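## Task

Every shelf spot carries a lot number on the shelf edge directly beneath it, and several spots may share one number. Bring one cardboard box from lot 451 and one from lot 434 to the desk so that no part of either box overhangs the desk's edge. All other cardboard boxes must stay on the shelf where they started. If no box of a given lot exists in the storeroom, skip that lot. The robot must not fall over or finish leaning, or the task fails.

## Robot and tools

Robot: a simulated Hello Robot Stretch 3 with a single arm. It has a two-wheel differential base (0.33 m long, 0.34 m wide, round rear) that can only drive straight or spin in place, pivoting at a point 0.05 m behind its front edge. A mast carries a lift, and a telescoping arm reaches out to the robot's RIGHT side, so reaching further forward means driving the base. With the arm in and the wrist folded, spinning sweeps a 0.28 m radius; an unfolded level wrist reaches past that.

Frames: the base frame sits on the floor midway between the drive wheels, x forward, y left, z up, metres. hand_pose is reported in it, at the point where closed fingertips meet. The odometry frame is the base frame at scene start; base_odometry counts wheel turns only (slip looks like travel), heading in rad, positive left, -3.142 to 3.142.

Tools:
- move: one action. "base" holds exactly one relative command: {"translate_m": d} drives d metres from the current spot (positive forward, -3 to 3), or {"rotate_rad": d} spins by d radians (positive left, -6.4 to 6.4). These are offsets, not poses. "joints" is a single object of absolute targets keyed by joint name: lift_m 0 to 1.1; arm_m 0 to 0.52 (extension); wrist_yaw_rad -1.345 to 4.42 (0 along the arm, positive toward the front); wrist_pitch_rad -1.57 to 0.451 (0 level, negative tips fingers down); wrist_roll_rad -2.911 to 2.918; gripper_m -0.089 to 0.179 (larger = wider; real fingertip gap is 0.007 m smaller when nearly shut, 0.025 m smaller when wide); head_pan_rad -3.953 to 1.73 (0 forward, positive left, -1.57 along the arm); head_tilt_rad -1.53 to 0.419 (negative looks down). Done tolerances: ±0.004 for lift, arm and gripper, ±0.02 for yaw and roll, ±0.05 pitch, ±0.1 head. Optional "pace" is "default" or "max"; optional "speeds" gives per-key top speeds instead (up to max: translate 0.30 m/s, rotate 1.90 rad/s, lift 0.15 m/s, arm 0.40 m/s). The base is capped at 0.10 m/s and 0.63 rad/s unless lift_m < 0.30, arm_m < 0.03 and wrist_yaw_rad > 2.54. Optional "contact_limits" sets a stop threshold as motor_effort percent (1 to 100) for arm_m, translate_m or rotate_rad, and for lift_m an object {"down": v, "up": v} of extra force percent; give a limit only alongside that motion's own command. Alternatively {"servos": "reboot"} alone revives switched-off servos. "cameras" lists head_camera, nav_camera, wrist_camera or all; "blocking" false returns within about 0.5 s while motion continues. A move without an action just reports state, images and the scene number. Unknown keys make a call invalid; out-of-range values get it refused, and a refusal or any stop you did not order cancels the rest of that reply's move, wait and finished_scene calls.
- wait: seconds 0 to 10, plus cameras; returns early once running moves settle.
- stop: brakes all running motions; braked ones report "stopped" and may keep pressing.
- zoom_image: camera plus region [x0, y0, x1, y1] in pixels of that camera's latest image, at most 504 each way.
- finished_scene: scene number; ends the scene irreversibly, nothing may follow in that reply.

Results: "move" reads done or the worst status. base_status and joint_status: done, moving, off_target (resting short and maybe still pushing), stopped, contact_stop (that joint goes slack until recommanded), time_out (after 14 s), torque_fault (wrist or head servo off; reboot needed). on_its_own lists what happened uncommanded; "held at" is a target, not a reading. motor_effort is percent, positive toward larger values, peak in brackets; positive wheel effort pushes forward. lidar_m: 12 distances from the base origin, 30-degree sectors, 1st ahead, counter-clockwise (4th left, 7th behind, 10th right), at 0.17 m height; "-" means nothing or something closer than 0.15 m. wrist_depth_mm and head_depth_mm are 7x7 grids of median depth from the top left. base_tilt in degrees, forward and right positive. Trust turned_by_imu over turned_by_wheels if they differ by more than 0.15 rad. head_camera images arrive rotated (rotate clockwise a quarter turn to view upright); nav_camera needs a counterclockwise quarter turn.

Gripping: close to gripper_m below the box's width to hold; open to width plus 0.05 or fully to release. Readings never confirm a grasp, so check cameras.

Precautions: before folding the wrist (yaw 3.0) or unfolding, keep lift 0.32 to 0.95, pitch -0.4, roll near 0; folded, the lift may drop to 0.25. With yaw below -0.4 keep pitch at -0.5 or lower. Wrist and head never contact-stop and can fault from long pushing. Pushing the arm into something rigid with the gripper above about 0.45 m, or driving while holding or hooking something fixed, can tip the robot; if tilt appears, back the gripper off. Lowering the lift without a low down limit can tip the robot before it stops. Avoid dropping boxes, releasing them while moving, slamming or shoving hard, and anything falling; a loose object may occasionally be nudged by an outside push.

Each tool is called after "Call:" as name(argument=value, ...) on one line, values as JSON.

## Session

Call:
move(joints={"head_pan_rad": -0.5, "head_tilt_rad": -0.35}, cameras=["head_camera","nav_camera"], pace="max")

Call:
move(joints={"head_pan_rad": -2.0}, cameras=["head_camera","nav_camera"], pace="max")

Call:
move(joints={"head_pan_rad": -3.5}, cameras=["head_camera","nav_camera"], pace="max")

Call:
move(joints={"head_pan_rad": 1.2}, cameras=["head_camera","nav_camera"], pace="max")

Scene clock: 0.77 s.
move: done
base_odometry: x=+0.000 y=+0.000 heading=+0.000
turned_by_wheels: +0.000
turned_by_imu: +0.000
base_tilt: forward=-0.3 right=-1.3
lidar_m: 0.73 0.73 0.85 1.53 2.67 1.26 1.01 1.12 1.81 1.63 1.39 0.83
head_depth_mm: 1158 1260 1398 1542 1708 1794 1489 / 1023 1103 1203 1307 1452 1596 1488 / 916 976 1051 1137 1235 1358 1428 / 825 875 937 1001 1079 1166 1278 / 756 797 844 900 956 1030 1108 / 694 731 771 812 865 919 983 / 645 672 705 743 785 833 885
base_status: not commanded
joint_positions: lift_m=+0.374 arm_m=+0.001 wrist_yaw_rad=+3.009 wrist_pitch_rad=-0.462 wrist_roll_rad=+0.000 gripper_m=+0.037 head_pan_rad=-0.513 head_tilt_rad=-0.352
joint_status: all done
measured_speeds: all 0
motor_effort: left_wheel=-0.4(0.7) right_wheel=+0.4(1.1) lift_m=+23.1(23.8) arm_m=-4.2(5.1) wrist_yaw_rad=+0.7(1.1) wrist_pitch_rad=+1.9(2.0) wrist_roll_rad=+0.0(0.2) gripper_m=+0.2(0.8) head_pan_rad=-1.4(4.7) head_tilt_rad=-2.7(8.1)
hand_pose: x=+0.0076 y=+0.0712 z=+0.3774 quat_wxyz=(+0.207, +0.697, +0.116, +0.676) (m; base frame)
wrist_depth_mm: - 138 - - - 862 - / - 151 - - - 976 - / - 168 930 - - 947 - / 811 777 204 802 804 792 761 / 699 669 212 661 653 678 671 / 602 592 126 573 129 581 571 / 526 537 288 353 504 508 512
pictures: head_camera (sideways), nav_camera (sideways)
camera_calibration:
head_camera: T_world_to_cam=[[-0.279972, 0.104471, -0.954307, 1.25922], [0.522092, 0.850774, -0.0600328, 0.0746076], [0.805628, -0.515043, -0.292736, 0.33165], [0, 0, 0, 1]] pos_world=[0.0464065, -0.0242119, 1.30324]
nav_camera: T_world_to_cam=[[0.287463, -0.142231, 0.947172, -1.1914], [-0.477224, -0.878687, 0.0128885, 0.0362979], [0.830435, -0.455718, -0.320466, 0.365269], [0, 0, 0, 1]] pos_world=[0.056474, 0.0288999, 1.24505]

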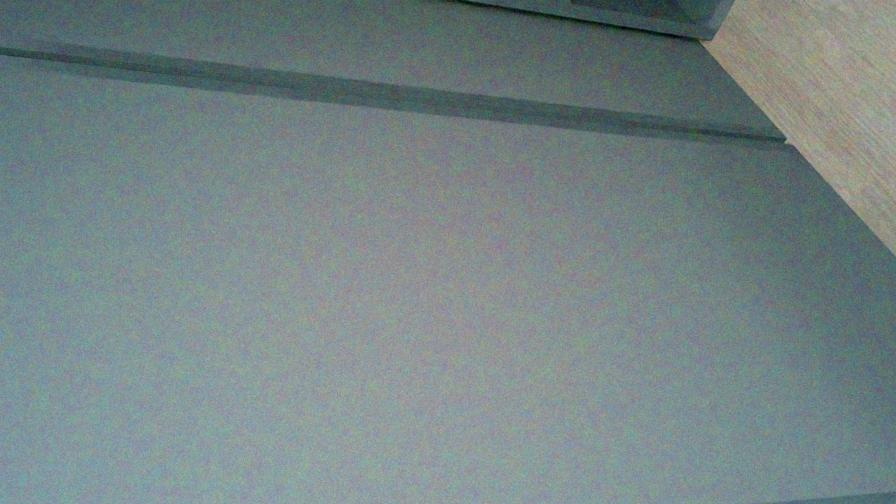

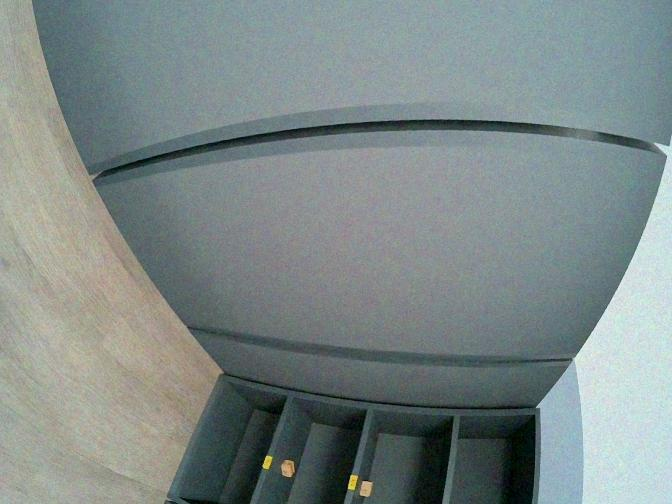

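Scene clock: 2.87 s.
move: done
base_odometry: x=+0.000 y=+0.000 heading=+0.000
turned_by_wheels: +0.000
turned_by_imu: +0.000
base_tilt: forward=-0.3 right=-1.3
lidar_m: 0.72 0.72 0.85 1.53 2.66 1.26 1.01 1.11 1.81 1.62 1.39 0.83
head_depth_mm: 1538 1592 1644 1702 1784 1790 1495 / 1683 1752 1821 1883 1991 1902 1480 / 1923 1990 2081 2162 2259 1891 1477 / 2132 2234 2358 2472 2469 1863 1465 / 1727 1843 1974 2069 2202 1861 1460 / 1909 2035 2104 2237 2285 1851 1454 / 1813 1884 1962 2087 2156 1799 1449
base_status: not commanded
joint_positions: lift_m=+0.374 arm_m=+0.001 wrist_yaw_rad=+3.009 wrist_pitch_rad=-0.462 wrist_roll_rad=+0.000 gripper_m=+0.037 head_pan_rad=-2.008 head_tilt_rad=-0.352
joint_status: all done
measured_speeds: translate_m=+0.000 rotate_rad=+0.000 lift_m=+0.000 arm_m=+0.000 wrist_yaw_rad=+0.000 wrist_pitch_rad=+0.000 wrist_roll_rad=+0.000 head_pan_rad=+0.024 head_tilt_rad=+0.000
motor_effort: left_wheel=-0.3(1.0) right_wheel=+0.2(1.2) lift_m=+23.7(24.0) arm_m=-7.2(8.2) wrist_yaw_rad=-0.3(2.1) wrist_pitch_rad=+1.9(2.1) wrist_roll_rad=-0.1(0.3) gripper_m=+0.4(0.8) head_pan_rad=+3.2(6.2) head_tilt_rad=+0.9(3.6)
hand_pose: x=+0.0076 y=+0.0712 z=+0.3774 quat_wxyz=(+0.207, +0.697, +0.116, +0.676) (m; base frame)
wrist_depth_mm: - 138 - - - 857 - / - 151 - - - - - / - 167 943 - - 931 - / 835 774 203 821 814 801 773 / 699 672 212 655 650 671 663 / 600 601 126 571 129 584 585 / 529 537 287 353 501 516 505
pictures: head_camera (sideways), nav_camera (sideways)
camera_calibration:
head_camera: T_world_to_cam=[[0.0830594, 0.287028, -0.954315, 1.25701], [0.887691, -0.456508, -0.0600423, 0.0723507], [-0.452886, -0.842149, -0.292709, 0.339285], [0, 0, 0, 1]] pos_world=[-0.0149744, -0.04204, 1.30324]
nav_camera: T_world_to_cam=[[-0.120165, -0.297377, 0.947168, -1.18893], [-0.912124, 0.409711, 0.0129151, 0.038931], [-0.391905, -0.862383, -0.320477, 0.372682], [0, 0, 0, 1]] pos_world=[0.0386974, -0.0481171, 1.24505]

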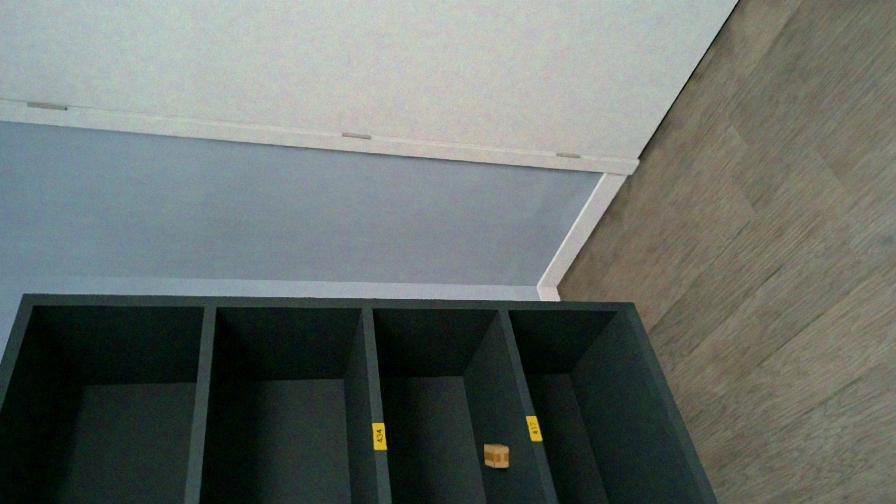

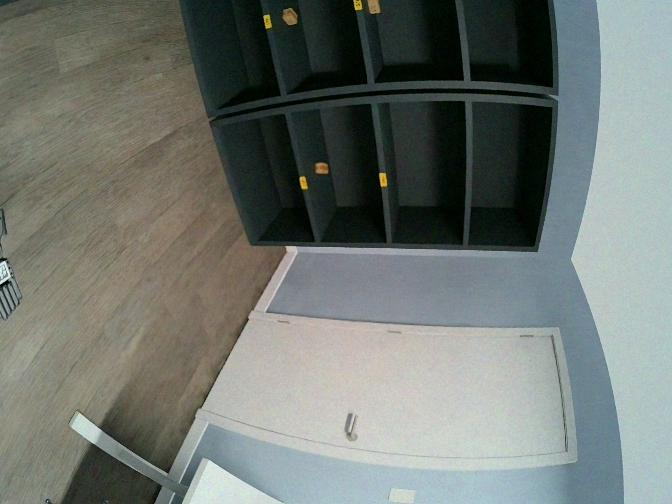

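Scene clock: 3.87 s.
move: done
base_odometry: x=+0.000 y=+0.000 heading=+0.000
turned_by_wheels: +0.000
turned_by_imu: +0.000
base_tilt: forward=-0.2 right=-1.1
lidar_m: 0.72 0.72 0.85 1.53 2.66 1.26 1.01 1.12 1.81 1.63 1.39 0.83
head_depth_mm: 2152 2353 2525 2756 2536 1927 1490 / 1948 2108 2248 2380 2285 1897 1483 / 1792 1910 2039 2064 1430 1829 1474 / 1668 1770 1865 1934 1259 1869 1463 / 1552 1635 1724 1777 1183 1673 1463 / 1450 1517 1603 1660 1164 1553 1411 / 1356 1424 1500 1554 1155 949 1402
base_status: not commanded
joint_positions: lift_m=+0.374 arm_m=+0.001 wrist_yaw_rad=+3.009 wrist_pitch_rad=-0.462 wrist_roll_rad=+0.000 gripper_m=+0.037 head_pan_rad=-3.539 head_tilt_rad=-0.352
joint_status: all done
measured_speeds: translate_m=+0.000 rotate_rad=+0.000 lift_m=+0.000 arm_m=+0.000 wrist_yaw_rad=+0.000 wrist_pitch_rad=+0.000 wrist_roll_rad=+0.000 head_pan_rad=+0.024 head_tilt_rad=+0.000
motor_effort: left_wheel=-0.6(0.6) right_wheel=-0.1(1.1) lift_m=+23.7(24.3) arm_m=-8.6(9.9) wrist_yaw_rad=-0.8(1.5) wrist_pitch_rad=+2.0(2.0) wrist_roll_rad=-0.3(0.3) gripper_m=+0.3(0.9) head_pan_rad=+3.3(6.0) head_tilt_rad=+2.1(2.8)
hand_pose: x=+0.0076 y=+0.0712 z=+0.3774 quat_wxyz=(+0.207, +0.697, +0.116, +0.676) (m; base frame)
wrist_depth_mm: - 139 - - - 859 - / - 151 - - - 981 - / - 167 919 - - 955 - / 835 766 204 801 810 804 772 / 691 664 211 659 654 668 660 / 601 593 126 573 129 584 578 / 531 535 287 355 501 512 508
pictures: head_camera (sideways), nav_camera (sideways)
camera_calibration:
head_camera: T_world_to_cam=[[0.29008, -0.0717217, -0.954311, 1.25572], [-0.42125, -0.904955, -0.0600339, 0.0803562], [-0.859303, 0.419418, -0.292722, 0.341854], [0, 0, 0, 1]] pos_world=[-0.0366533, 0.0194017, 1.30324]
nav_camera: T_world_to_cam=[[-0.301865, 0.108377, 0.94717, -1.18782], [0.373492, 0.927544, 0.0129017, 0.0310989], [-0.877144, 0.357655, -0.320471, 0.375641], [0, 0, 0, 1]] pos_world=[-0.0406872, -0.0344629, 1.24505]

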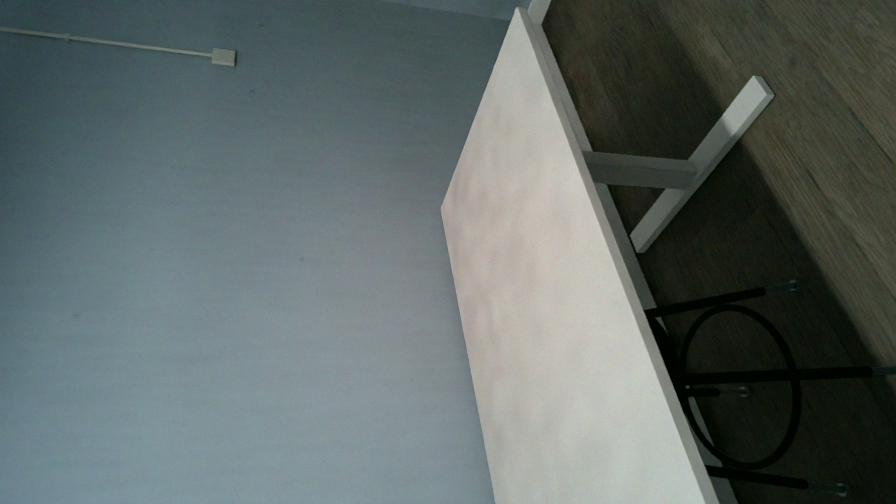

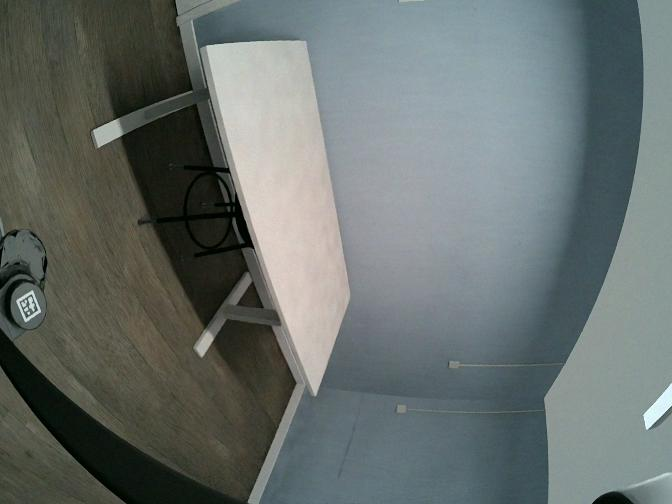

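Scene clock: 7.07 s.
move: done
base_odometry: x=+0.000 y=+0.000 heading=+0.000
turned_by_wheels: +0.000
turned_by_imu: +0.000
base_tilt: forward=-0.3 right=-1.3
lidar_m: 0.72 0.72 0.85 1.53 2.65 1.25 1.01 1.11 1.82 1.63 1.39 0.83
head_depth_mm: 747 772 796 823 850 885 916 / 840 861 892 927 959 1004 1049 / 935 974 1015 1062 1111 1152 1231 / 1075 1118 1180 1241 1299 1378 1394 / 1253 1325 1399 1489 1588 1671 1459 / 2330 2477 2604 2757 2434 1848 1456 / 2294 2390 2501 2640 2566 1852 1444
base_status: not commanded
joint_positions: lift_m=+0.374 arm_m=+0.001 wrist_yaw_rad=+3.009 wrist_pitch_rad=-0.462 wrist_roll_rad=+0.000 gripper_m=+0.037 head_pan_rad=+1.208 head_tilt_rad=-0.350
joint_status: all done
measured_speeds: translate_m=+0.000 rotate_rad=+0.000 lift_m=+0.000 arm_m=+0.000 wrist_yaw_rad=+0.000 wrist_pitch_rad=+0.000 wrist_roll_rad=+0.000 head_pan_rad=-0.024 head_tilt_rad=+0.000
motor_effort: left_wheel=-0.1(0.8) right_wheel=+0.1(1.1) lift_m=+24.3(24.8) arm_m=-13.1(13.4) wrist_yaw_rad=-0.1(1.6) wrist_pitch_rad=+1.8(2.1) wrist_roll_rad=-0.2(0.3) gripper_m=+0.2(1.1) head_pan_rad=-3.0(7.3) head_tilt_rad=+5.5(5.8)
hand_pose: x=+0.0076 y=+0.0712 z=+0.3774 quat_wxyz=(+0.207, +0.697, +0.116, +0.676) (m; base frame)
wrist_depth_mm: - 139 - - - 849 - / - 151 - - - 990 - / - 167 927 - - 942 - / 840 764 204 808 809 803 759 / 695 674 212 663 659 679 664 / 596 601 126 575 129 577 579 / 528 542 287 356 502 509 507
pictures: head_camera (sideways), nav_camera (sideways)
camera_calibration:
head_camera: T_world_to_cam=[[-0.0606859, -0.290339, -0.954998, 1.25877], [-0.919201, 0.389205, -0.0599151, 0.0832679], [0.389085, 0.874198, -0.290499, 0.331266], [0, 0, 0, 1]] pos_world=[0.0240391, 0.043471, 1.30335]
nav_camera: T_world_to_cam=[[0.0969029, 0.303447, 0.947908, -1.19125], [0.940127, -0.340579, 0.0129196, 0.0275804], [0.326758, 0.889902, -0.318282, 0.365474], [0, 0, 0, 1]] pos_world=[-0.0299148, 0.045639, 1.24517]

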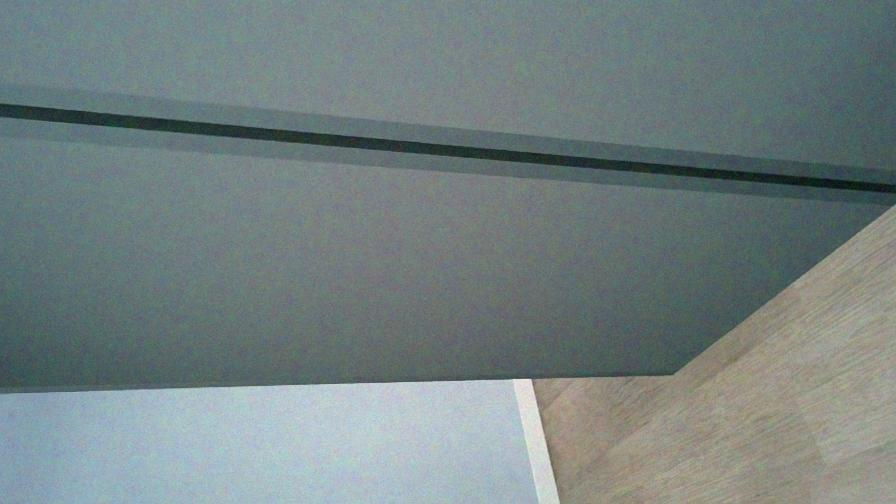

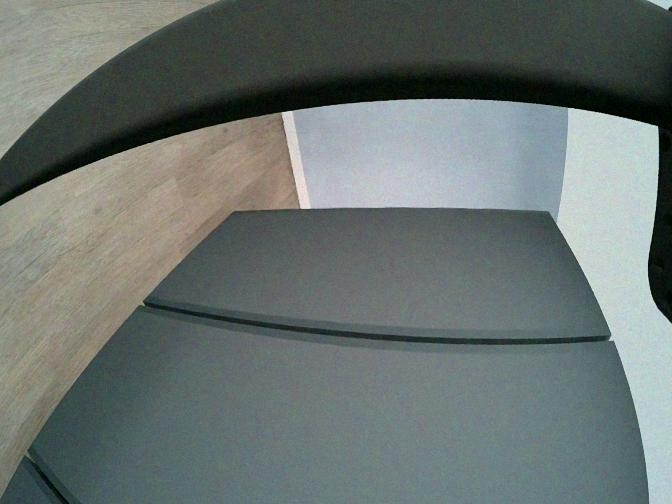

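Call:
move(joints={"head_pan_rad": -1.55, "head_tilt_rad": -0.35}, cameras=["head_camera"], pace="max")

Scene clock: 15.33 s.
move: done
base_odometry: x=+0.000 y=+0.000 heading=+0.000
turned_by_wheels: +0.000
turned_by_imu: +0.000
base_tilt: forward=-0.2 right=-1.2
lidar_m: 0.72 0.72 0.85 1.53 2.66 1.25 1.01 1.11 1.81 1.63 1.39 0.82
head_depth_mm: 1721 1861 1888 1979 2109 1911 1486 / 1827 1993 2112 2222 2257 1908 1477 / 1839 1960 2061 2212 2224 1880 1480 / 1809 1893 2009 2147 2199 1885 1471 / 1405 1478 1594 1680 1806 1832 1468 / 1741 1804 1899 2030 2085 1801 1465 / 1684 1752 1849 1979 2076 1784 1456
base_status: not commanded
joint_positions: lift_m=+0.374 arm_m=+0.001 wrist_yaw_rad=+3.009 wrist_pitch_rad=-0.462 wrist_roll_rad=+0.000 gripper_m=+0.037 head_pan_rad=-1.558 head_tilt_rad=-0.350
joint_status: all done
measured_speeds: translate_m=+0.000 rotate_rad=+0.000 lift_m=+0.000 arm_m=+0.000 wrist_yaw_rad=+0.000 wrist_pitch_rad=+0.000 wrist_roll_rad=+0.000 head_pan_rad=+0.024 head_tilt_rad=+0.000
motor_effort: left_wheel=-0.3(0.8) right_wheel=+0.6(1.4) lift_m=+24.7(25.5) arm_m=-12.8(13.4) wrist_yaw_rad=+0.0(1.6) wrist_pitch_rad=+1.9(2.0) wrist_roll_rad=+0.2(0.4) gripper_m=+0.0(1.0) head_pan_rad=+3.3(4.9) head_tilt_rad=+4.1(8.3)
hand_pose: x=+0.0076 y=+0.0712 z=+0.3774 quat_wxyz=(+0.207, +0.697, +0.116, +0.676) (m; base frame)
wrist_depth_mm: - 138 - - - 873 - / - 151 - - - 992 - / - 167 921 - - 929 - / 831 775 203 816 803 805 770 / 705 675 212 663 660 662 663 / 600 590 126 574 129 587 579 / 525 539 287 353 504 512 507
pictures: head_camera (sideways)
camera_calibration:
head_camera: T_world_to_cam=[[-0.0499377, 0.291975, -0.955121, 1.25885], [0.997883, -0.0253021, -0.0599082, 0.0715395], [-0.0416583, -0.956091, -0.290093, 0.333351], [0, 0, 0, 1]] pos_world=[0.00536314, -0.0470301, 1.30335]

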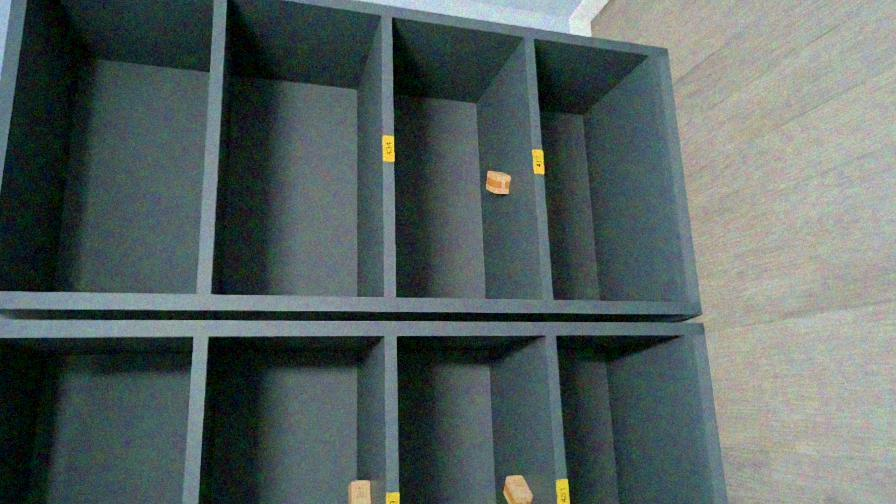

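Call:
zoom_image(camera="head_camera", region=[375, 130, 405, 170])

Call:
zoom_image(camera="head_camera", region=[520, 145, 560, 180])

Call:
move(joints={"head_pan_rad": -1.15, "head_tilt_rad": -0.35}, cameras=["head_camera"], pace="max")

Scaled by 12.600 from the camera's 896x504 image, which has a finer 1280x720 frame.

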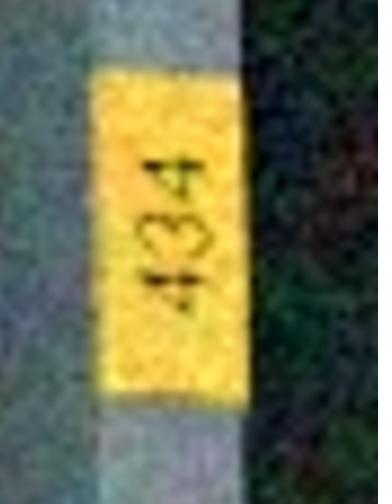

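Scaled by 12.600 from the camera's 896x504 image, which has a finer 1280x720 frame.

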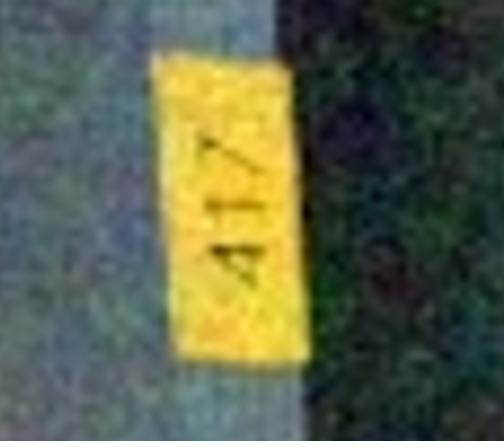

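Scene clock: 21.70 s.
move: done
base_odometry: x=+0.000 y=+0.000 heading=+0.000
turned_by_wheels: +0.000
turned_by_imu: +0.000
base_tilt: forward=-0.2 right=-1.1
lidar_m: 0.72 0.72 0.85 1.52 2.66 1.26 1.01 1.11 1.81 1.62 1.39 0.83
head_depth_mm: 1468 1419 1503 1590 1813 1795 1492 / 1733 1811 1924 2038 1817 1786 1495 / 1752 1843 1949 2076 2115 1832 1474 / 1803 1889 2001 2096 2216 1875 1465 / 1737 1890 1987 2102 2093 1867 1461 / 1489 1566 1641 1737 1825 1785 1459 / 1266 1304 1352 1386 1455 1508 1413
base_status: not commanded
joint_positions: lift_m=+0.374 arm_m=+0.001 wrist_yaw_rad=+3.009 wrist_pitch_rad=-0.462 wrist_roll_rad=+0.000 gripper_m=+0.037 head_pan_rad=-1.136 head_tilt_rad=-0.350
joint_status: all done
measured_speeds: all 0
motor_effort: left_wheel=-0.8(0.8) right_wheel=+0.8(1.2) lift_m=+25.3(26.0) arm_m=-12.6(13.2) wrist_yaw_rad=+0.4(1.1) wrist_pitch_rad=+1.8(2.0) wrist_roll_rad=-0.1(0.3) gripper_m=+0.5(1.0) head_pan_rad=+1.1(5.0) head_tilt_rad=+3.4(7.3)
hand_pose: x=+0.0076 y=+0.0712 z=+0.3774 quat_wxyz=(+0.207, +0.697, +0.116, +0.676) (m; base frame)
wrist_depth_mm: - 138 - - - 862 - / - 150 - - - 982 - / - 167 905 - - 940 - / 828 782 203 812 805 791 762 / 697 668 212 654 655 673 675 / 599 602 126 575 129 587 572 / 529 535 285 352 503 513 512
pictures: head_camera (sideways)
camera_calibration:
head_camera: T_world_to_cam=[[-0.165102, 0.245949, -0.955118, 1.25954], [0.920786, 0.385439, -0.0599147, 0.0720156], [0.353404, -0.889351, -0.290103, 0.330984], [0, 0, 0, 1]] pos_world=[0.0246717, -0.0431801, 1.30335]

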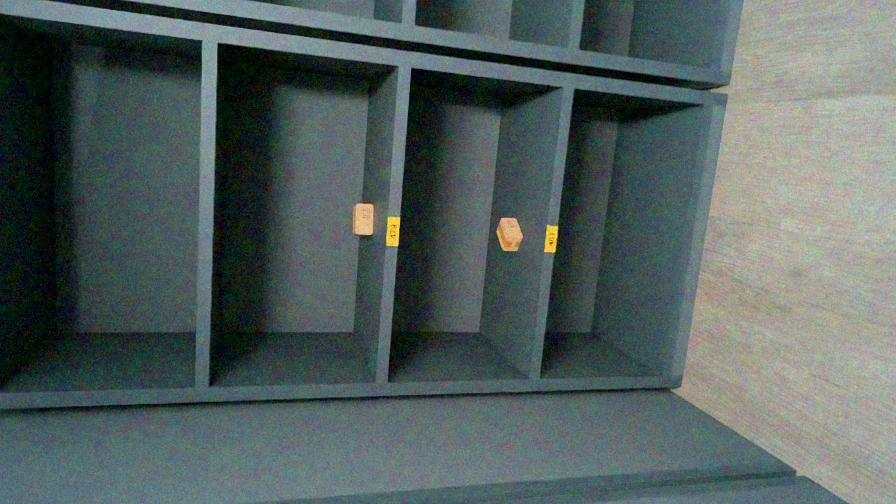

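Call:
zoom_image(camera="head_camera", region=[376, 210, 412, 250])

Call:
zoom_image(camera="head_camera", region=[532, 220, 572, 256])

Scaled by 12.600 from the camera's 896x504 image, which has a finer 1280x720 frame.

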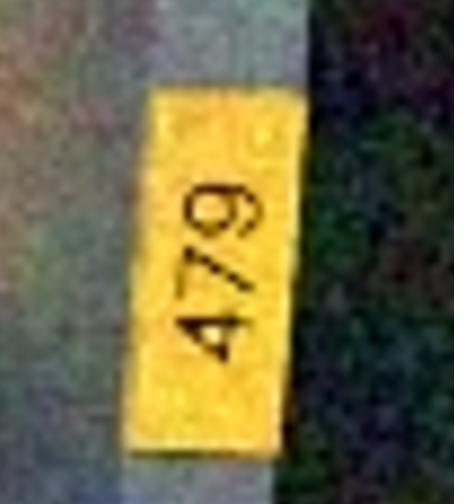

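Scaled by 12.600 from the camera's 896x504 image, which has a finer 1280x720 frame.

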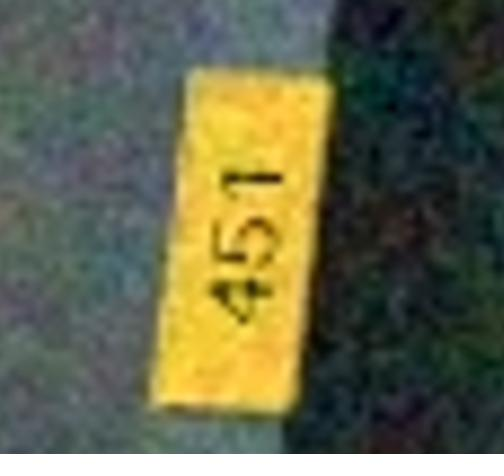

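Call:
move(base={"rotate_rad": -1.108}, joints={"lift_m": 0.285, "head_pan_rad": -1.57, "head_tilt_rad": -0.6}, pace="max")

Call:
move(base={"translate_m": 1.128}, pace="max")

Call:
move(base={"rotate_rad": 1.311}, pace="max")

Call:
move(joints={"lift_m": 0.5, "wrist_pitch_rad": -0.4}, pace="max")

Call:
move(joints={"wrist_yaw_rad": 0, "gripper_m": 0.17}, cameras=["head_camera","wrist_camera"])

Scene clock: 110.87 s.
move: done
base_odometry: x=+0.000 y=+0.000 heading=-1.108
turned_by_wheels: -1.108
turned_by_imu: -1.086
base_tilt: forward=-0.2 right=-1.1
lidar_m: 1.51 0.85 0.73 0.72 0.83 1.41 2.66 1.26 1.01 1.11 1.76 1.63
head_depth_mm: 1236 1340 1455 1134 1693 1506 1248 / 1268 1384 1481 1125 1734 1485 1240 / 1291 1422 1540 1109 1678 1436 1231 / 1321 1451 1611 1770 1843 1469 1230 / 1331 1464 1633 1842 1834 1461 1222 / 1371 1513 1689 1890 1822 1450 1216 / 1416 1552 1720 1944 1789 1449 1216
base_status: done
joint_positions: lift_m=+0.285 arm_m=+0.001 wrist_yaw_rad=+3.009 wrist_pitch_rad=-0.463 wrist_roll_rad=+0.000 gripper_m=+0.037 head_pan_rad=-1.573 head_tilt_rad=-0.601
joint_status: all done
measured_speeds: all 0
motor_effort: left_wheel=+6.7(14.3) right_wheel=-7.8(13.9) lift_m=+30.8(31.2) arm_m=-12.4(13.4) wrist_yaw_rad=-0.1(1.5) wrist_pitch_rad=+2.0(2.2) wrist_roll_rad=+0.0(0.3) gripper_m=+0.5(1.0) head_pan_rad=+4.2(4.2) head_tilt_rad=-4.6(6.8)
hand_pose: x=+0.0076 y=+0.0711 z=+0.2877 quat_wxyz=(+0.208, +0.697, +0.117, +0.676) (m; base frame)
wrist_depth_mm: - 139 - - - - - / - 151 161 - - - - / 846 167 210 792 781 770 762 / 681 638 204 664 660 660 645 / 580 570 212 544 539 552 546 / 495 303 126 291 128 473 474 / 266 272 251 263 409 421 416
pictures: none

Scene clock: 116.00 s.
move: done
base_odometry: x=+0.504 y=-1.009 heading=-1.108
turned_by_wheels: +0.000
turned_by_imu: +0.000
base_tilt: forward=-0.3 right=-1.2
lidar_m: 0.81 0.53 0.46 0.46 0.52 0.89 3.71 1.74 1.81 1.47 0.69 0.86
head_depth_mm: 1448 1566 1724 1916 1890 1500 1244 / 1470 1605 1772 1972 1866 1485 1241 / 1501 1668 1831 2053 1854 1481 1237 / 1552 1706 1890 2123 1819 1469 1229 / 1568 1690 1850 2068 1787 1464 1226 / 1227 1322 1500 1492 1702 1419 1216 / 1262 1345 1076 1413 1144 1357 1182
base_status: done
joint_positions: lift_m=+0.285 arm_m=+0.001 wrist_yaw_rad=+3.009 wrist_pitch_rad=-0.463 wrist_roll_rad=+0.000 gripper_m=+0.037 head_pan_rad=-1.570 head_tilt_rad=-0.601
joint_status: not commanded
measured_speeds: all 0
motor_effort: left_wheel=+4.4(16.3) right_wheel=+0.6(10.9) lift_m=+23.2(30.7) arm_m=-10.2(12.9) wrist_yaw_rad=-0.6(1.7) wrist_pitch_rad=+2.1(2.2) wrist_roll_rad=-0.1(0.3) gripper_m=+0.4(1.0) head_pan_rad=+3.4(4.2) head_tilt_rad=-2.1(5.4)
hand_pose: x=+0.0076 y=+0.0711 z=+0.2878 quat_wxyz=(+0.208, +0.697, +0.117, +0.676) (m; base frame)
wrist_depth_mm: - 139 - - - 438 427 / - 150 161 - 491 463 459 / - 167 176 - 534 - - / 690 197 196 630 616 - - / 574 574 212 541 538 552 552 / 494 302 126 290 129 475 476 / 266 272 252 263 405 421 418
pictures: none

Scene clock: 117.97 s.
move: done
base_odometry: x=+0.504 y=-1.009 heading=+0.203
turned_by_wheels: +1.311
turned_by_imu: +1.286
base_tilt: forward=-0.3 right=-1.3
lidar_m: 0.46 0.47 0.63 1.59 1.93 1.74 1.81 1.45 0.69 0.98 0.66 0.48
head_depth_mm: 807 889 927 634 1042 885 1089 / 802 885 911 627 1100 879 1170 / 802 882 898 651 1094 874 1161 / 798 875 757 615 1086 866 1160 / 794 874 865 640 1073 863 1151 / 794 870 858 634 1074 859 1146 / 790 869 844 625 1065 854 1144
base_status: done
joint_positions: lift_m=+0.285 arm_m=+0.001 wrist_yaw_rad=+3.009 wrist_pitch_rad=-0.463 wrist_roll_rad=+0.000 gripper_m=+0.037 head_pan_rad=-1.570 head_tilt_rad=-0.601
joint_status: not commanded
measured_speeds: all 0
motor_effort: left_wheel=-6.9(15.4) right_wheel=+7.1(14.7) lift_m=+27.9(27.9) arm_m=-12.3(13.5) wrist_yaw_rad=-0.3(1.4) wrist_pitch_rad=+2.1(2.2) wrist_roll_rad=+0.1(0.4) gripper_m=+0.5(1.1) head_pan_rad=+3.4(4.0) head_tilt_rad=-1.1(3.1)
hand_pose: x=+0.0076 y=+0.0711 z=+0.2877 quat_wxyz=(+0.208, +0.697, +0.117, +0.676) (m; base frame)
wrist_depth_mm: - 139 - - - - - / - 150 - - - - - / 842 167 767 829 815 773 - / 691 630 203 672 660 657 - / 571 570 211 542 533 554 533 / 500 301 126 291 129 476 471 / 266 272 253 262 405 422 418
pictures: none

Scene clock: 120.20 s.
move: done
base_odometry: x=+0.504 y=-1.009 heading=+0.203
turned_by_wheels: +0.000
turned_by_imu: +0.000
base_tilt: forward=-0.3 right=-1.2
lidar_m: 0.46 0.47 0.63 1.58 2.22 1.74 1.81 1.44 0.69 0.98 0.66 0.48
head_depth_mm: 805 891 922 634 1039 889 1088 / 804 884 911 627 1101 880 1166 / 799 885 896 652 1090 873 1165 / 796 874 757 615 1088 866 1162 / 796 875 869 641 1078 866 1151 / 794 875 858 633 1065 858 1148 / 790 868 844 627 1059 853 1142
base_status: not commanded
joint_positions: lift_m=+0.500 arm_m=+0.001 wrist_yaw_rad=+3.009 wrist_pitch_rad=-0.419 wrist_roll_rad=+0.000 gripper_m=+0.037 head_pan_rad=-1.570 head_tilt_rad=-0.601
joint_status: all done
measured_speeds: all 0
motor_effort: left_wheel=-6.8(7.2) right_wheel=+7.6(8.0) lift_m=+27.6(35.0) arm_m=-11.1(13.3) wrist_yaw_rad=+0.0(1.9) wrist_pitch_rad=+3.1(5.5) wrist_roll_rad=-0.1(0.3) gripper_m=+0.6(0.9) head_pan_rad=+2.3(3.8) head_tilt_rad=-0.8(2.2)
hand_pose: x=+0.0083 y=+0.0768 z=+0.5125 quat_wxyz=(+0.193, +0.699, +0.101, +0.681) (m; base frame)
wrist_depth_mm: - 137 - - - - - / - 148 - - - - - / - 164 - - - - - / - 188 207 - - - - / 922 877 204 862 848 - - / 785 759 129 746 128 765 - / 679 685 267 660 648 665 -
pictures: none

Scene clock: 122.70 s.
move: done
base_odometry: x=+0.504 y=-1.009 heading=+0.203
turned_by_wheels: +0.000
turned_by_imu: +0.000
base_tilt: forward=-0.3 right=-1.2
lidar_m: 0.46 0.47 0.63 1.59 2.22 1.74 1.81 1.45 0.69 0.98 0.66 0.48
head_depth_mm: 810 888 923 633 1046 887 1085 / 804 882 909 626 1101 877 1170 / 802 878 896 654 1093 874 1159 / 797 877 756 613 1086 870 1153 / 794 875 866 640 1079 866 1155 / 792 866 856 632 1068 859 1147 / 789 866 845 627 1065 855 1144
base_status: not commanded
joint_positions: lift_m=+0.500 arm_m=+0.001 wrist_yaw_rad=+0.003 wrist_pitch_rad=-0.419 wrist_roll_rad=+0.000 gripper_m=+0.170 head_pan_rad=-1.570 head_tilt_rad=-0.601
joint_status: all done
measured_speeds: all 0
motor_effort: left_wheel=-6.4(7.0) right_wheel=+7.3(7.8) lift_m=+22.8(27.8) arm_m=-9.1(11.8) wrist_yaw_rad=-2.7(5.5) wrist_pitch_rad=+3.0(3.2) wrist_roll_rad=+0.0(0.3) gripper_m=+0.3(83.2) head_pan_rad=+2.2(3.3) head_tilt_rad=+0.1(1.4)
hand_pose: x=-0.0208 y=-0.3698 z=+0.5124 quat_wxyz=(+0.692, +0.148, -0.691, -0.146) (m; base frame)
wrist_depth_mm: - - - 408 - - - / 298 304 301 319 292 292 289 / 309 306 307 - - 758 - / - - - - - - - / - 143 - - - 139 - / - 124 - - - - - / - - - - - - 106
pictures: head_camera (sideways), wrist_camera
camera_calibration:
head_camera: T_world_to_cam=[[-0.04683, 0.520458, -0.852602, 1.12506], [0.997506, -0.020761, -0.0674623, 0.0813341], [-0.0528122, -0.853635, -0.518188, 0.63026], [0, 0, 0, 1]] pos_world=[0.00484083, -0.0458464, 1.29131]
wrist_camera: T_world_to_cam=[[-0.998878, -0.0399156, -0.0254827, -0.0158852], [-0.00249996, 0.581802, -0.813327, 0.664448], [0.0472903, -0.81235, -0.581249, 0.164574], [0, 0, 0, 1]] pos_world=[-0.021989, -0.253519, 0.635667]

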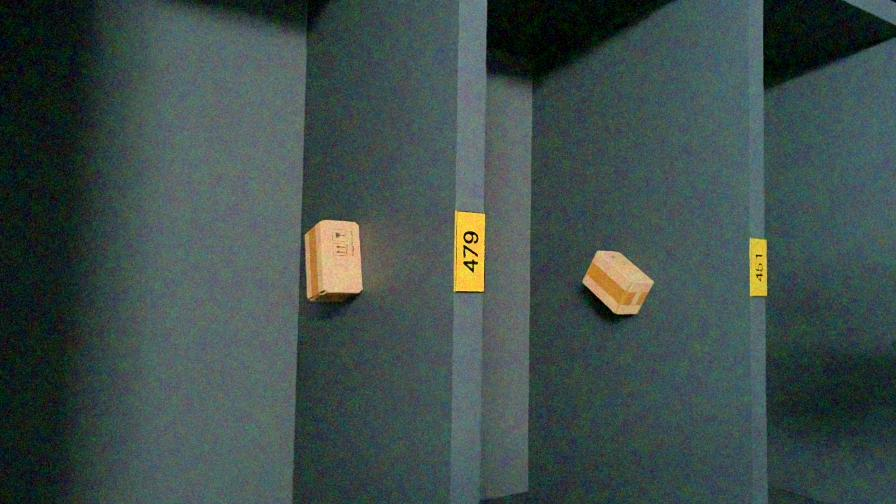

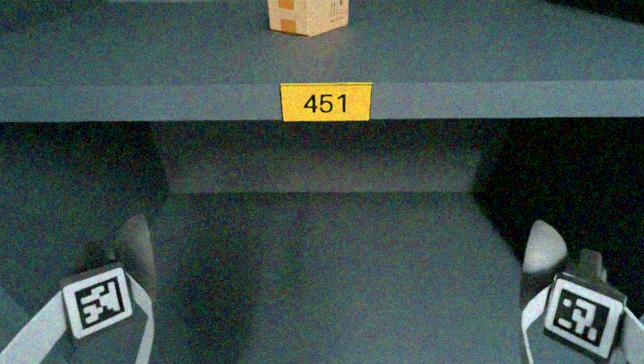

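Call:
move(joints={"lift_m": 0.62, "wrist_pitch_rad": -0.5}, pace="max", cameras=["wrist_camera"])

Scene clock: 131.47 s.
move: done
base_odometry: x=+0.504 y=-1.009 heading=+0.203
turned_by_wheels: +0.000
turned_by_imu: +0.000
base_tilt: forward=-0.4 right=-1.2
lidar_m: 0.46 0.47 0.63 1.58 2.23 1.75 1.81 1.44 0.69 0.98 0.66 0.48
head_depth_mm: 807 885 923 634 1048 884 1091 / 807 884 908 627 1104 880 1172 / 801 880 897 652 1094 872 1157 / 801 876 753 614 1086 870 1152 / 794 873 867 638 1080 862 1154 / 792 866 856 635 1074 860 1151 / 793 865 845 627 1062 853 1140
base_status: not commanded
joint_positions: lift_m=+0.620 arm_m=+0.001 wrist_yaw_rad=+0.003 wrist_pitch_rad=-0.512 wrist_roll_rad=+0.000 gripper_m=+0.170 head_pan_rad=-1.570 head_tilt_rad=-0.601
joint_status: all done
measured_speeds: all 0
motor_effort: left_wheel=-6.5(7.0) right_wheel=+7.0(7.7) lift_m=+27.2(34.7) arm_m=-7.3(8.3) wrist_yaw_rad=-2.5(4.4) wrist_pitch_rad=+1.8(4.8) wrist_roll_rad=+0.0(0.3) gripper_m=+0.2(1.0) head_pan_rad=+1.8(2.4) head_tilt_rad=+2.3(2.9)
hand_pose: x=-0.0209 y=-0.3571 z=+0.6122 quat_wxyz=(+0.685, +0.180, -0.683, -0.178) (m; base frame)
wrist_depth_mm: - - - 470 - - - / - - - 468 - - - / - - - - - - - / - - - - - - - / - 143 - - - - - / - 124 - - - - - / - - - - - - 106
pictures: wrist_camera
camera_calibration:
wrist_camera: T_world_to_cam=[[-0.998897, -0.0371424, -0.0287394, -0.00992244], [-0.00259739, 0.654717, -0.75587, 0.729018], [0.046891, -0.754961, -0.654091, 0.297934], [0, 0, 0, 1]] pos_world=[-0.0219884, -0.25274, 0.745633]

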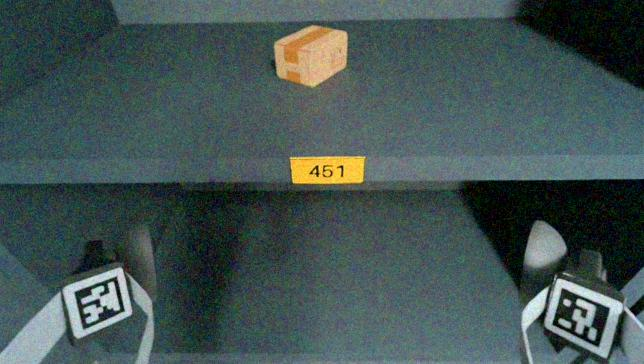

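Call:
move(base={"translate_m": 0.131}, joints={"wrist_yaw_rad": -0.38, "wrist_pitch_rad": -0.2, "lift_m": 0.5})

Call:
move(joints={"arm_m": 0.22}, pace="max", contact_limits={"arm_m": 35}, cameras=["head_camera","wrist_camera"])

Scene clock: 175.27 s.
move: done
base_odometry: x=+0.632 y=-0.983 heading=+0.203
turned_by_wheels: +0.000
turned_by_imu: -0.001
base_tilt: forward=-0.3 right=-1.3
lidar_m: 0.33 0.34 0.45 1.13 2.88 1.85 1.94 0.78 0.79 0.98 0.48 0.34
head_depth_mm: 805 886 928 634 1114 885 1170 / 801 881 915 628 1103 880 1173 / 798 879 781 621 1091 877 1161 / 794 873 886 617 1090 868 1156 / 790 869 873 611 1077 863 1152 / 792 867 859 633 1075 864 1150 / 780 840 795 630 880 828 963
base_status: done
joint_positions: lift_m=+0.500 arm_m=+0.001 wrist_yaw_rad=-0.377 wrist_pitch_rad=-0.222 wrist_roll_rad=+0.000 gripper_m=+0.170 head_pan_rad=-1.570 head_tilt_rad=-0.600
joint_status: all done
measured_speeds: all 0
motor_effort: left_wheel=+5.7(9.9) right_wheel=+5.5(10.4) lift_m=+23.6(26.5) arm_m=-3.7(5.6) wrist_yaw_rad=-2.2(5.7) wrist_pitch_rad=+3.5(5.4) wrist_roll_rad=+0.1(0.3) gripper_m=+0.3(1.2) head_pan_rad=+0.6(1.9) head_tilt_rad=+3.9(4.5)
hand_pose: x=-0.1115 y=-0.3730 z=+0.5588 quat_wxyz=(+0.676, -0.054, -0.705, -0.209) (m; base frame)
wrist_depth_mm: - - - - 785 - - / - - 446 - - - - / - - 445 - - - 475 / 304 293 311 - - - 520 / 268 155 - - 976 - 552 / - 124 - - 835 - - / - - - - - 656 106
pictures: none

Scene clock: 177.03 s.
move: done
base_odometry: x=+0.632 y=-0.983 heading=+0.203
turned_by_wheels: +0.000
turned_by_imu: +0.000
base_tilt: forward=-0.4 right=-1.3
lidar_m: 0.33 0.34 0.45 1.12 2.88 1.85 1.94 0.78 0.79 0.98 0.48 0.34
head_depth_mm: 806 885 931 634 1113 884 1176 / 801 881 910 628 1102 881 1170 / 800 879 781 623 1094 876 569 / 792 874 885 615 1088 849 589 / 793 868 872 609 1085 868 1151 / 790 868 859 634 1072 861 1148 / 779 839 797 628 883 827 957
base_status: not commanded
joint_positions: lift_m=+0.500 arm_m=+0.220 wrist_yaw_rad=-0.377 wrist_pitch_rad=-0.221 wrist_roll_rad=+0.000 gripper_m=+0.170 head_pan_rad=-1.570 head_tilt_rad=-0.600
joint_status: all done
measured_speeds: all 0
motor_effort: left_wheel=+5.7(6.1) right_wheel=+5.7(6.1) lift_m=+24.3(24.8) arm_m=+13.4(14.6) wrist_yaw_rad=-2.1(4.0) wrist_pitch_rad=+3.5(3.6) wrist_roll_rad=+0.0(0.3) gripper_m=+0.7(0.9) head_pan_rad=+0.8(1.6) head_tilt_rad=+2.8(4.3)
contact_limits: arm_m 35 (drawing in: default 31, maximum 55; extending or still: default 40, maximum 69)
hand_pose: x=-0.1117 y=-0.5924 z=+0.5590 quat_wxyz=(+0.676, -0.055, -0.705, -0.209) (m; base frame)
wrist_depth_mm: - - - - - 591 - / - - - - - 624 - / - - 252 289 - - - / 300 299 262 279 294 277 292 / 226 224 223 222 223 222 220 / 123 140 179 178 178 170 176 / 140 145 150 149 148 148 106
pictures: head_camera (sideways), wrist_camera
camera_calibration:
head_camera: T_world_to_cam=[[-0.0468683, 0.519653, -0.853091, 1.12566], [0.997504, -0.0208044, -0.0674751, 0.0813488], [-0.0528117, -0.854124, -0.517381, 0.629194], [0, 0, 0, 1]] pos_world=[0.00484071, -0.0458503, 1.29131]
wrist_camera: T_world_to_cam=[[-0.943864, 0.329856, -0.0177565, 0.106597], [0.150597, 0.381836, -0.911878, 0.78537], [-0.294009, -0.863363, -0.410076, -0.148913], [0, 0, 0, 1]] pos_world=[-0.0614424, -0.46361, 0.656989]

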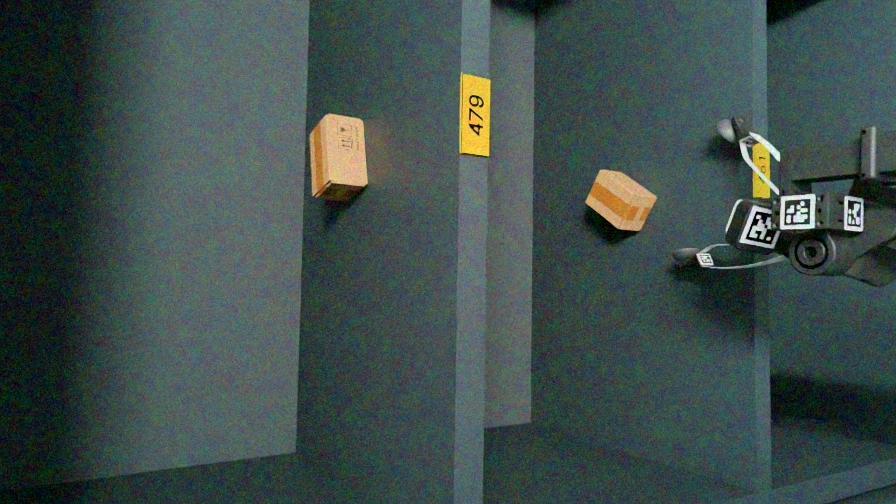

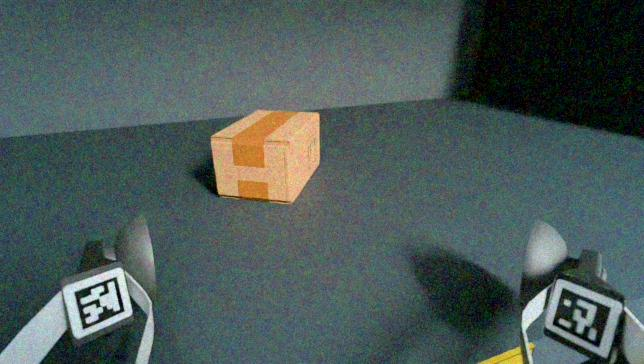

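Call:
move(joints={"arm_m": 0.385, "lift_m": 0.495}, contact_limits={"arm_m": 28}, cameras=["wrist_camera"])

Scene clock: 195.77 s.
move: done
base_odometry: x=+0.632 y=-0.983 heading=+0.203
turned_by_wheels: +0.000
turned_by_imu: +0.000
base_tilt: forward=-0.4 right=-1.3
lidar_m: 0.33 0.34 0.45 1.13 2.88 1.85 1.94 0.78 0.79 0.98 0.48 0.34
head_depth_mm: 803 882 928 637 1114 885 1174 / 801 882 909 626 1102 881 1169 / 798 878 780 622 1098 709 587 / 794 872 889 615 1085 726 1157 / 791 873 875 609 1077 865 1153 / 789 867 857 634 1073 860 1143 / 778 838 796 628 883 828 959
base_status: not commanded
joint_positions: lift_m=+0.495 arm_m=+0.385 wrist_yaw_rad=-0.377 wrist_pitch_rad=-0.221 wrist_roll_rad=+0.000 gripper_m=+0.170 head_pan_rad=-1.570 head_tilt_rad=-0.600
joint_status: all done
measured_speeds: all 0
motor_effort: left_wheel=+5.6(6.2) right_wheel=+5.5(7.0) lift_m=+23.9(26.1) arm_m=+13.8(15.6) wrist_yaw_rad=-2.6(4.4) wrist_pitch_rad=+3.4(3.6) wrist_roll_rad=-0.2(0.3) gripper_m=+0.7(1.1) head_pan_rad=-0.1(0.8) head_tilt_rad=+1.3(2.5)
contact_limits: arm_m 28 (drawing in: default 31, maximum 55; extending or still: default 40, maximum 69)
hand_pose: x=-0.1117 y=-0.7574 z=+0.5540 quat_wxyz=(+0.676, -0.055, -0.705, -0.209) (m; base frame)
wrist_depth_mm: 275 293 318 - - - 462 / 287 307 332 - - - - / 300 324 - - - - - / 288 285 285 162 263 281 278 / 216 214 214 121 128 201 211 / 123 141 158 102 105 163 169 / 135 143 134 108 103 137 108
pictures: wrist_camera
camera_calibration:
wrist_camera: T_world_to_cam=[[-0.943864, 0.329856, -0.0177565, 0.160935], [0.150597, 0.381836, -0.911878, 0.843813], [-0.294009, -0.863363, -0.410076, -0.293419], [0, 0, 0, 1]] pos_world=[-0.0614424, -0.62861, 0.651989]

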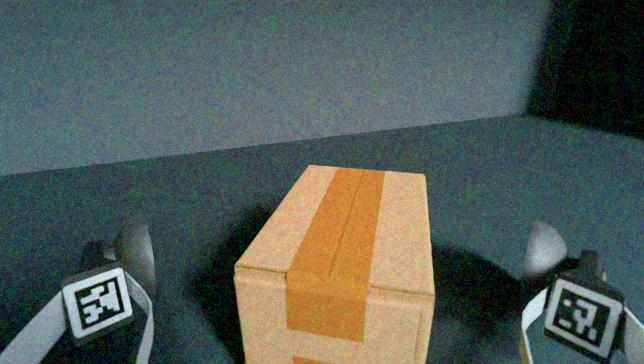

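Excellent. Grip.

Call:
move(joints={"gripper_m": 0.02})

Call:
move(joints={"lift_m": 0.56}, cameras=["wrist_camera"])

Call:
move(joints={"arm_m": 0.0}, cameras=["wrist_camera"])

Scene clock: 202.83 s.
move: done
base_odometry: x=+0.632 y=-0.983 heading=+0.203
turned_by_wheels: +0.000
turned_by_imu: +0.000
base_tilt: forward=-0.3 right=-1.2
lidar_m: 0.33 0.34 0.45 1.12 2.88 1.84 1.94 0.78 0.79 0.98 0.48 0.34
head_depth_mm: 802 883 926 635 1112 887 1180 / 798 881 914 629 1105 884 1162 / 798 875 779 623 1097 709 587 / 794 875 887 616 1083 727 1160 / 792 871 875 610 1076 864 1152 / 787 866 856 633 1071 858 1151 / 775 841 795 627 885 826 961
base_status: not commanded
joint_positions: lift_m=+0.495 arm_m=+0.385 wrist_yaw_rad=-0.378 wrist_pitch_rad=-0.219 wrist_roll_rad=+0.000 gripper_m=+0.021 head_pan_rad=-1.570 head_tilt_rad=-0.600
joint_status: all done
measured_speeds: all 0
motor_effort: left_wheel=+5.5(6.3) right_wheel=+5.2(6.2) lift_m=+23.9(24.8) arm_m=+13.0(14.0) wrist_yaw_rad=-2.0(4.2) wrist_pitch_rad=+3.1(3.5) wrist_roll_rad=+0.0(0.3) gripper_m=-27.3(97.0) head_pan_rad=-1.0(1.4) head_tilt_rad=-0.2(1.1)
contact_limits: arm_m 28 (drawing in: default 31, maximum 55; extending or still: default 40, maximum 69)
hand_pose: x=-0.1119 y=-0.7575 z=+0.5545 quat_wxyz=(+0.676, -0.056, -0.705, -0.208) (m; base frame)
wrist_depth_mm: 275 293 319 - - - 458 / 288 308 329 - - - - / 300 323 - - - - - / 287 287 287 163 283 284 281 / 217 215 152 123 129 211 213 / 173 165 126 103 102 163 169 / 148 124 117 108 103 133 142
pictures: none

Scene clock: 204.27 s.
move: done
base_odometry: x=+0.632 y=-0.983 heading=+0.203
turned_by_wheels: +0.000
turned_by_imu: +0.000
base_tilt: forward=-0.3 right=-1.3
lidar_m: 0.33 0.34 0.45 1.13 2.87 1.85 1.94 0.78 0.79 0.98 0.48 0.34
head_depth_mm: 802 886 926 634 1108 885 1175 / 803 881 916 628 1104 883 1126 / 798 877 781 620 984 655 1081 / 794 871 889 615 1086 711 1160 / 792 869 873 607 1080 866 1149 / 788 864 859 634 1074 862 1148 / 776 842 795 628 884 826 960
base_status: not commanded
joint_positions: lift_m=+0.560 arm_m=+0.385 wrist_yaw_rad=-0.381 wrist_pitch_rad=-0.225 wrist_roll_rad=+0.000 gripper_m=+0.021 head_pan_rad=-1.570 head_tilt_rad=-0.600
joint_status: all done
measured_speeds: all 0
motor_effort: left_wheel=+1.2(5.6) right_wheel=+4.1(5.7) lift_m=+31.4(33.6) arm_m=-2.2(13.3) wrist_yaw_rad=+0.5(3.3) wrist_pitch_rad=+4.1(4.2) wrist_roll_rad=-0.1(0.3) gripper_m=-15.6(27.3) head_pan_rad=-1.3(1.7) head_tilt_rad=-0.6(1.4)
contact_limits: arm_m 28 (drawing in: default 31, maximum 55; extending or still: default 40, maximum 69)
hand_pose: x=-0.1124 y=-0.7569 z=+0.6182 quat_wxyz=(+0.675, -0.055, -0.705, -0.211) (m; base frame)
wrist_depth_mm: 275 294 319 - - - 458 / 288 310 332 - - - - / 302 325 - - - 518 - / 316 335 - 166 178 - - / 323 315 135 129 134 310 309 / 265 265 129 134 126 261 260 / 221 99 213 206 205 205 218
pictures: wrist_camera
camera_calibration:
wrist_camera: T_world_to_cam=[[-0.94269, 0.33319, -0.0178947, 0.163942], [0.153098, 0.384259, -0.910443, 0.903397], [-0.296475, -0.861005, -0.413247, -0.26336], [0, 0, 0, 1]] pos_world=[-0.061841, -0.628517, 0.716592]

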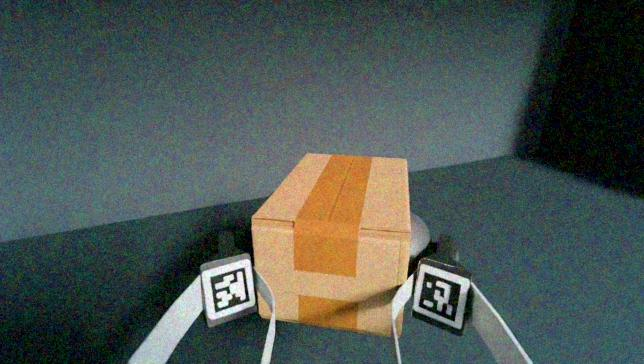

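Scene clock: 208.30 s.
move: done
base_odometry: x=+0.632 y=-0.983 heading=+0.203
turned_by_wheels: +0.000
turned_by_imu: +0.000
base_tilt: forward=-0.3 right=-1.4
lidar_m: 0.33 0.34 0.45 1.13 2.88 1.85 1.94 0.78 0.79 0.98 0.48 0.34
head_depth_mm: 804 887 927 637 1111 885 1178 / 802 882 912 629 1105 881 1150 / 796 879 781 624 1096 875 635 / 795 872 887 617 1088 873 1154 / 795 869 873 609 1082 864 1148 / 790 867 860 633 1071 858 1151 / 780 839 794 627 883 829 964
base_status: not commanded
joint_positions: lift_m=+0.560 arm_m=+0.001 wrist_yaw_rad=-0.381 wrist_pitch_rad=-0.225 wrist_roll_rad=+0.000 gripper_m=+0.021 head_pan_rad=-1.570 head_tilt_rad=-0.600
joint_status: all done
measured_speeds: all 0
motor_effort: left_wheel=+1.4(1.8) right_wheel=+3.8(5.0) lift_m=+27.8(32.4) arm_m=-13.0(14.9) wrist_yaw_rad=+1.2(1.8) wrist_pitch_rad=+4.1(4.2) wrist_roll_rad=-0.3(0.3) gripper_m=-15.2(16.1) head_pan_rad=-2.3(2.3) head_tilt_rad=-1.8(2.7)
hand_pose: x=-0.1123 y=-0.3724 z=+0.6182 quat_wxyz=(+0.675, -0.055, -0.705, -0.211) (m; base frame)
wrist_depth_mm: - - - - 779 - - / - - - - 823 - - / - - - - - - 476 / - - - 165 179 - 515 / 319 318 135 129 134 - - / 288 300 129 134 126 - 600 / - 99 118 141 133 121 -
pictures: wrist_camera
camera_calibration:
wrist_camera: T_world_to_cam=[[-0.942684, 0.333208, -0.0178504, 0.0358366], [0.153105, 0.384381, -0.91039, 0.755681], [-0.296488, -0.860943, -0.413366, 0.0677088], [0, 0, 0, 1]] pos_world=[-0.061841, -0.244117, 0.716592]

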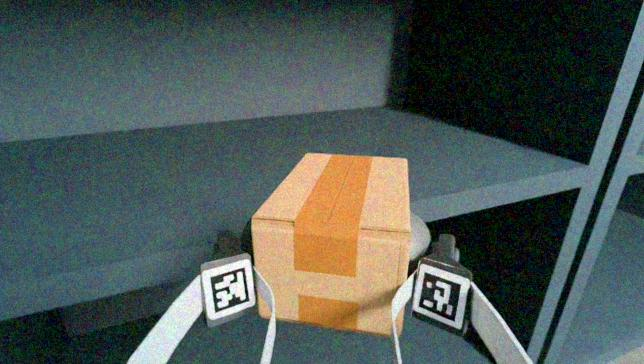

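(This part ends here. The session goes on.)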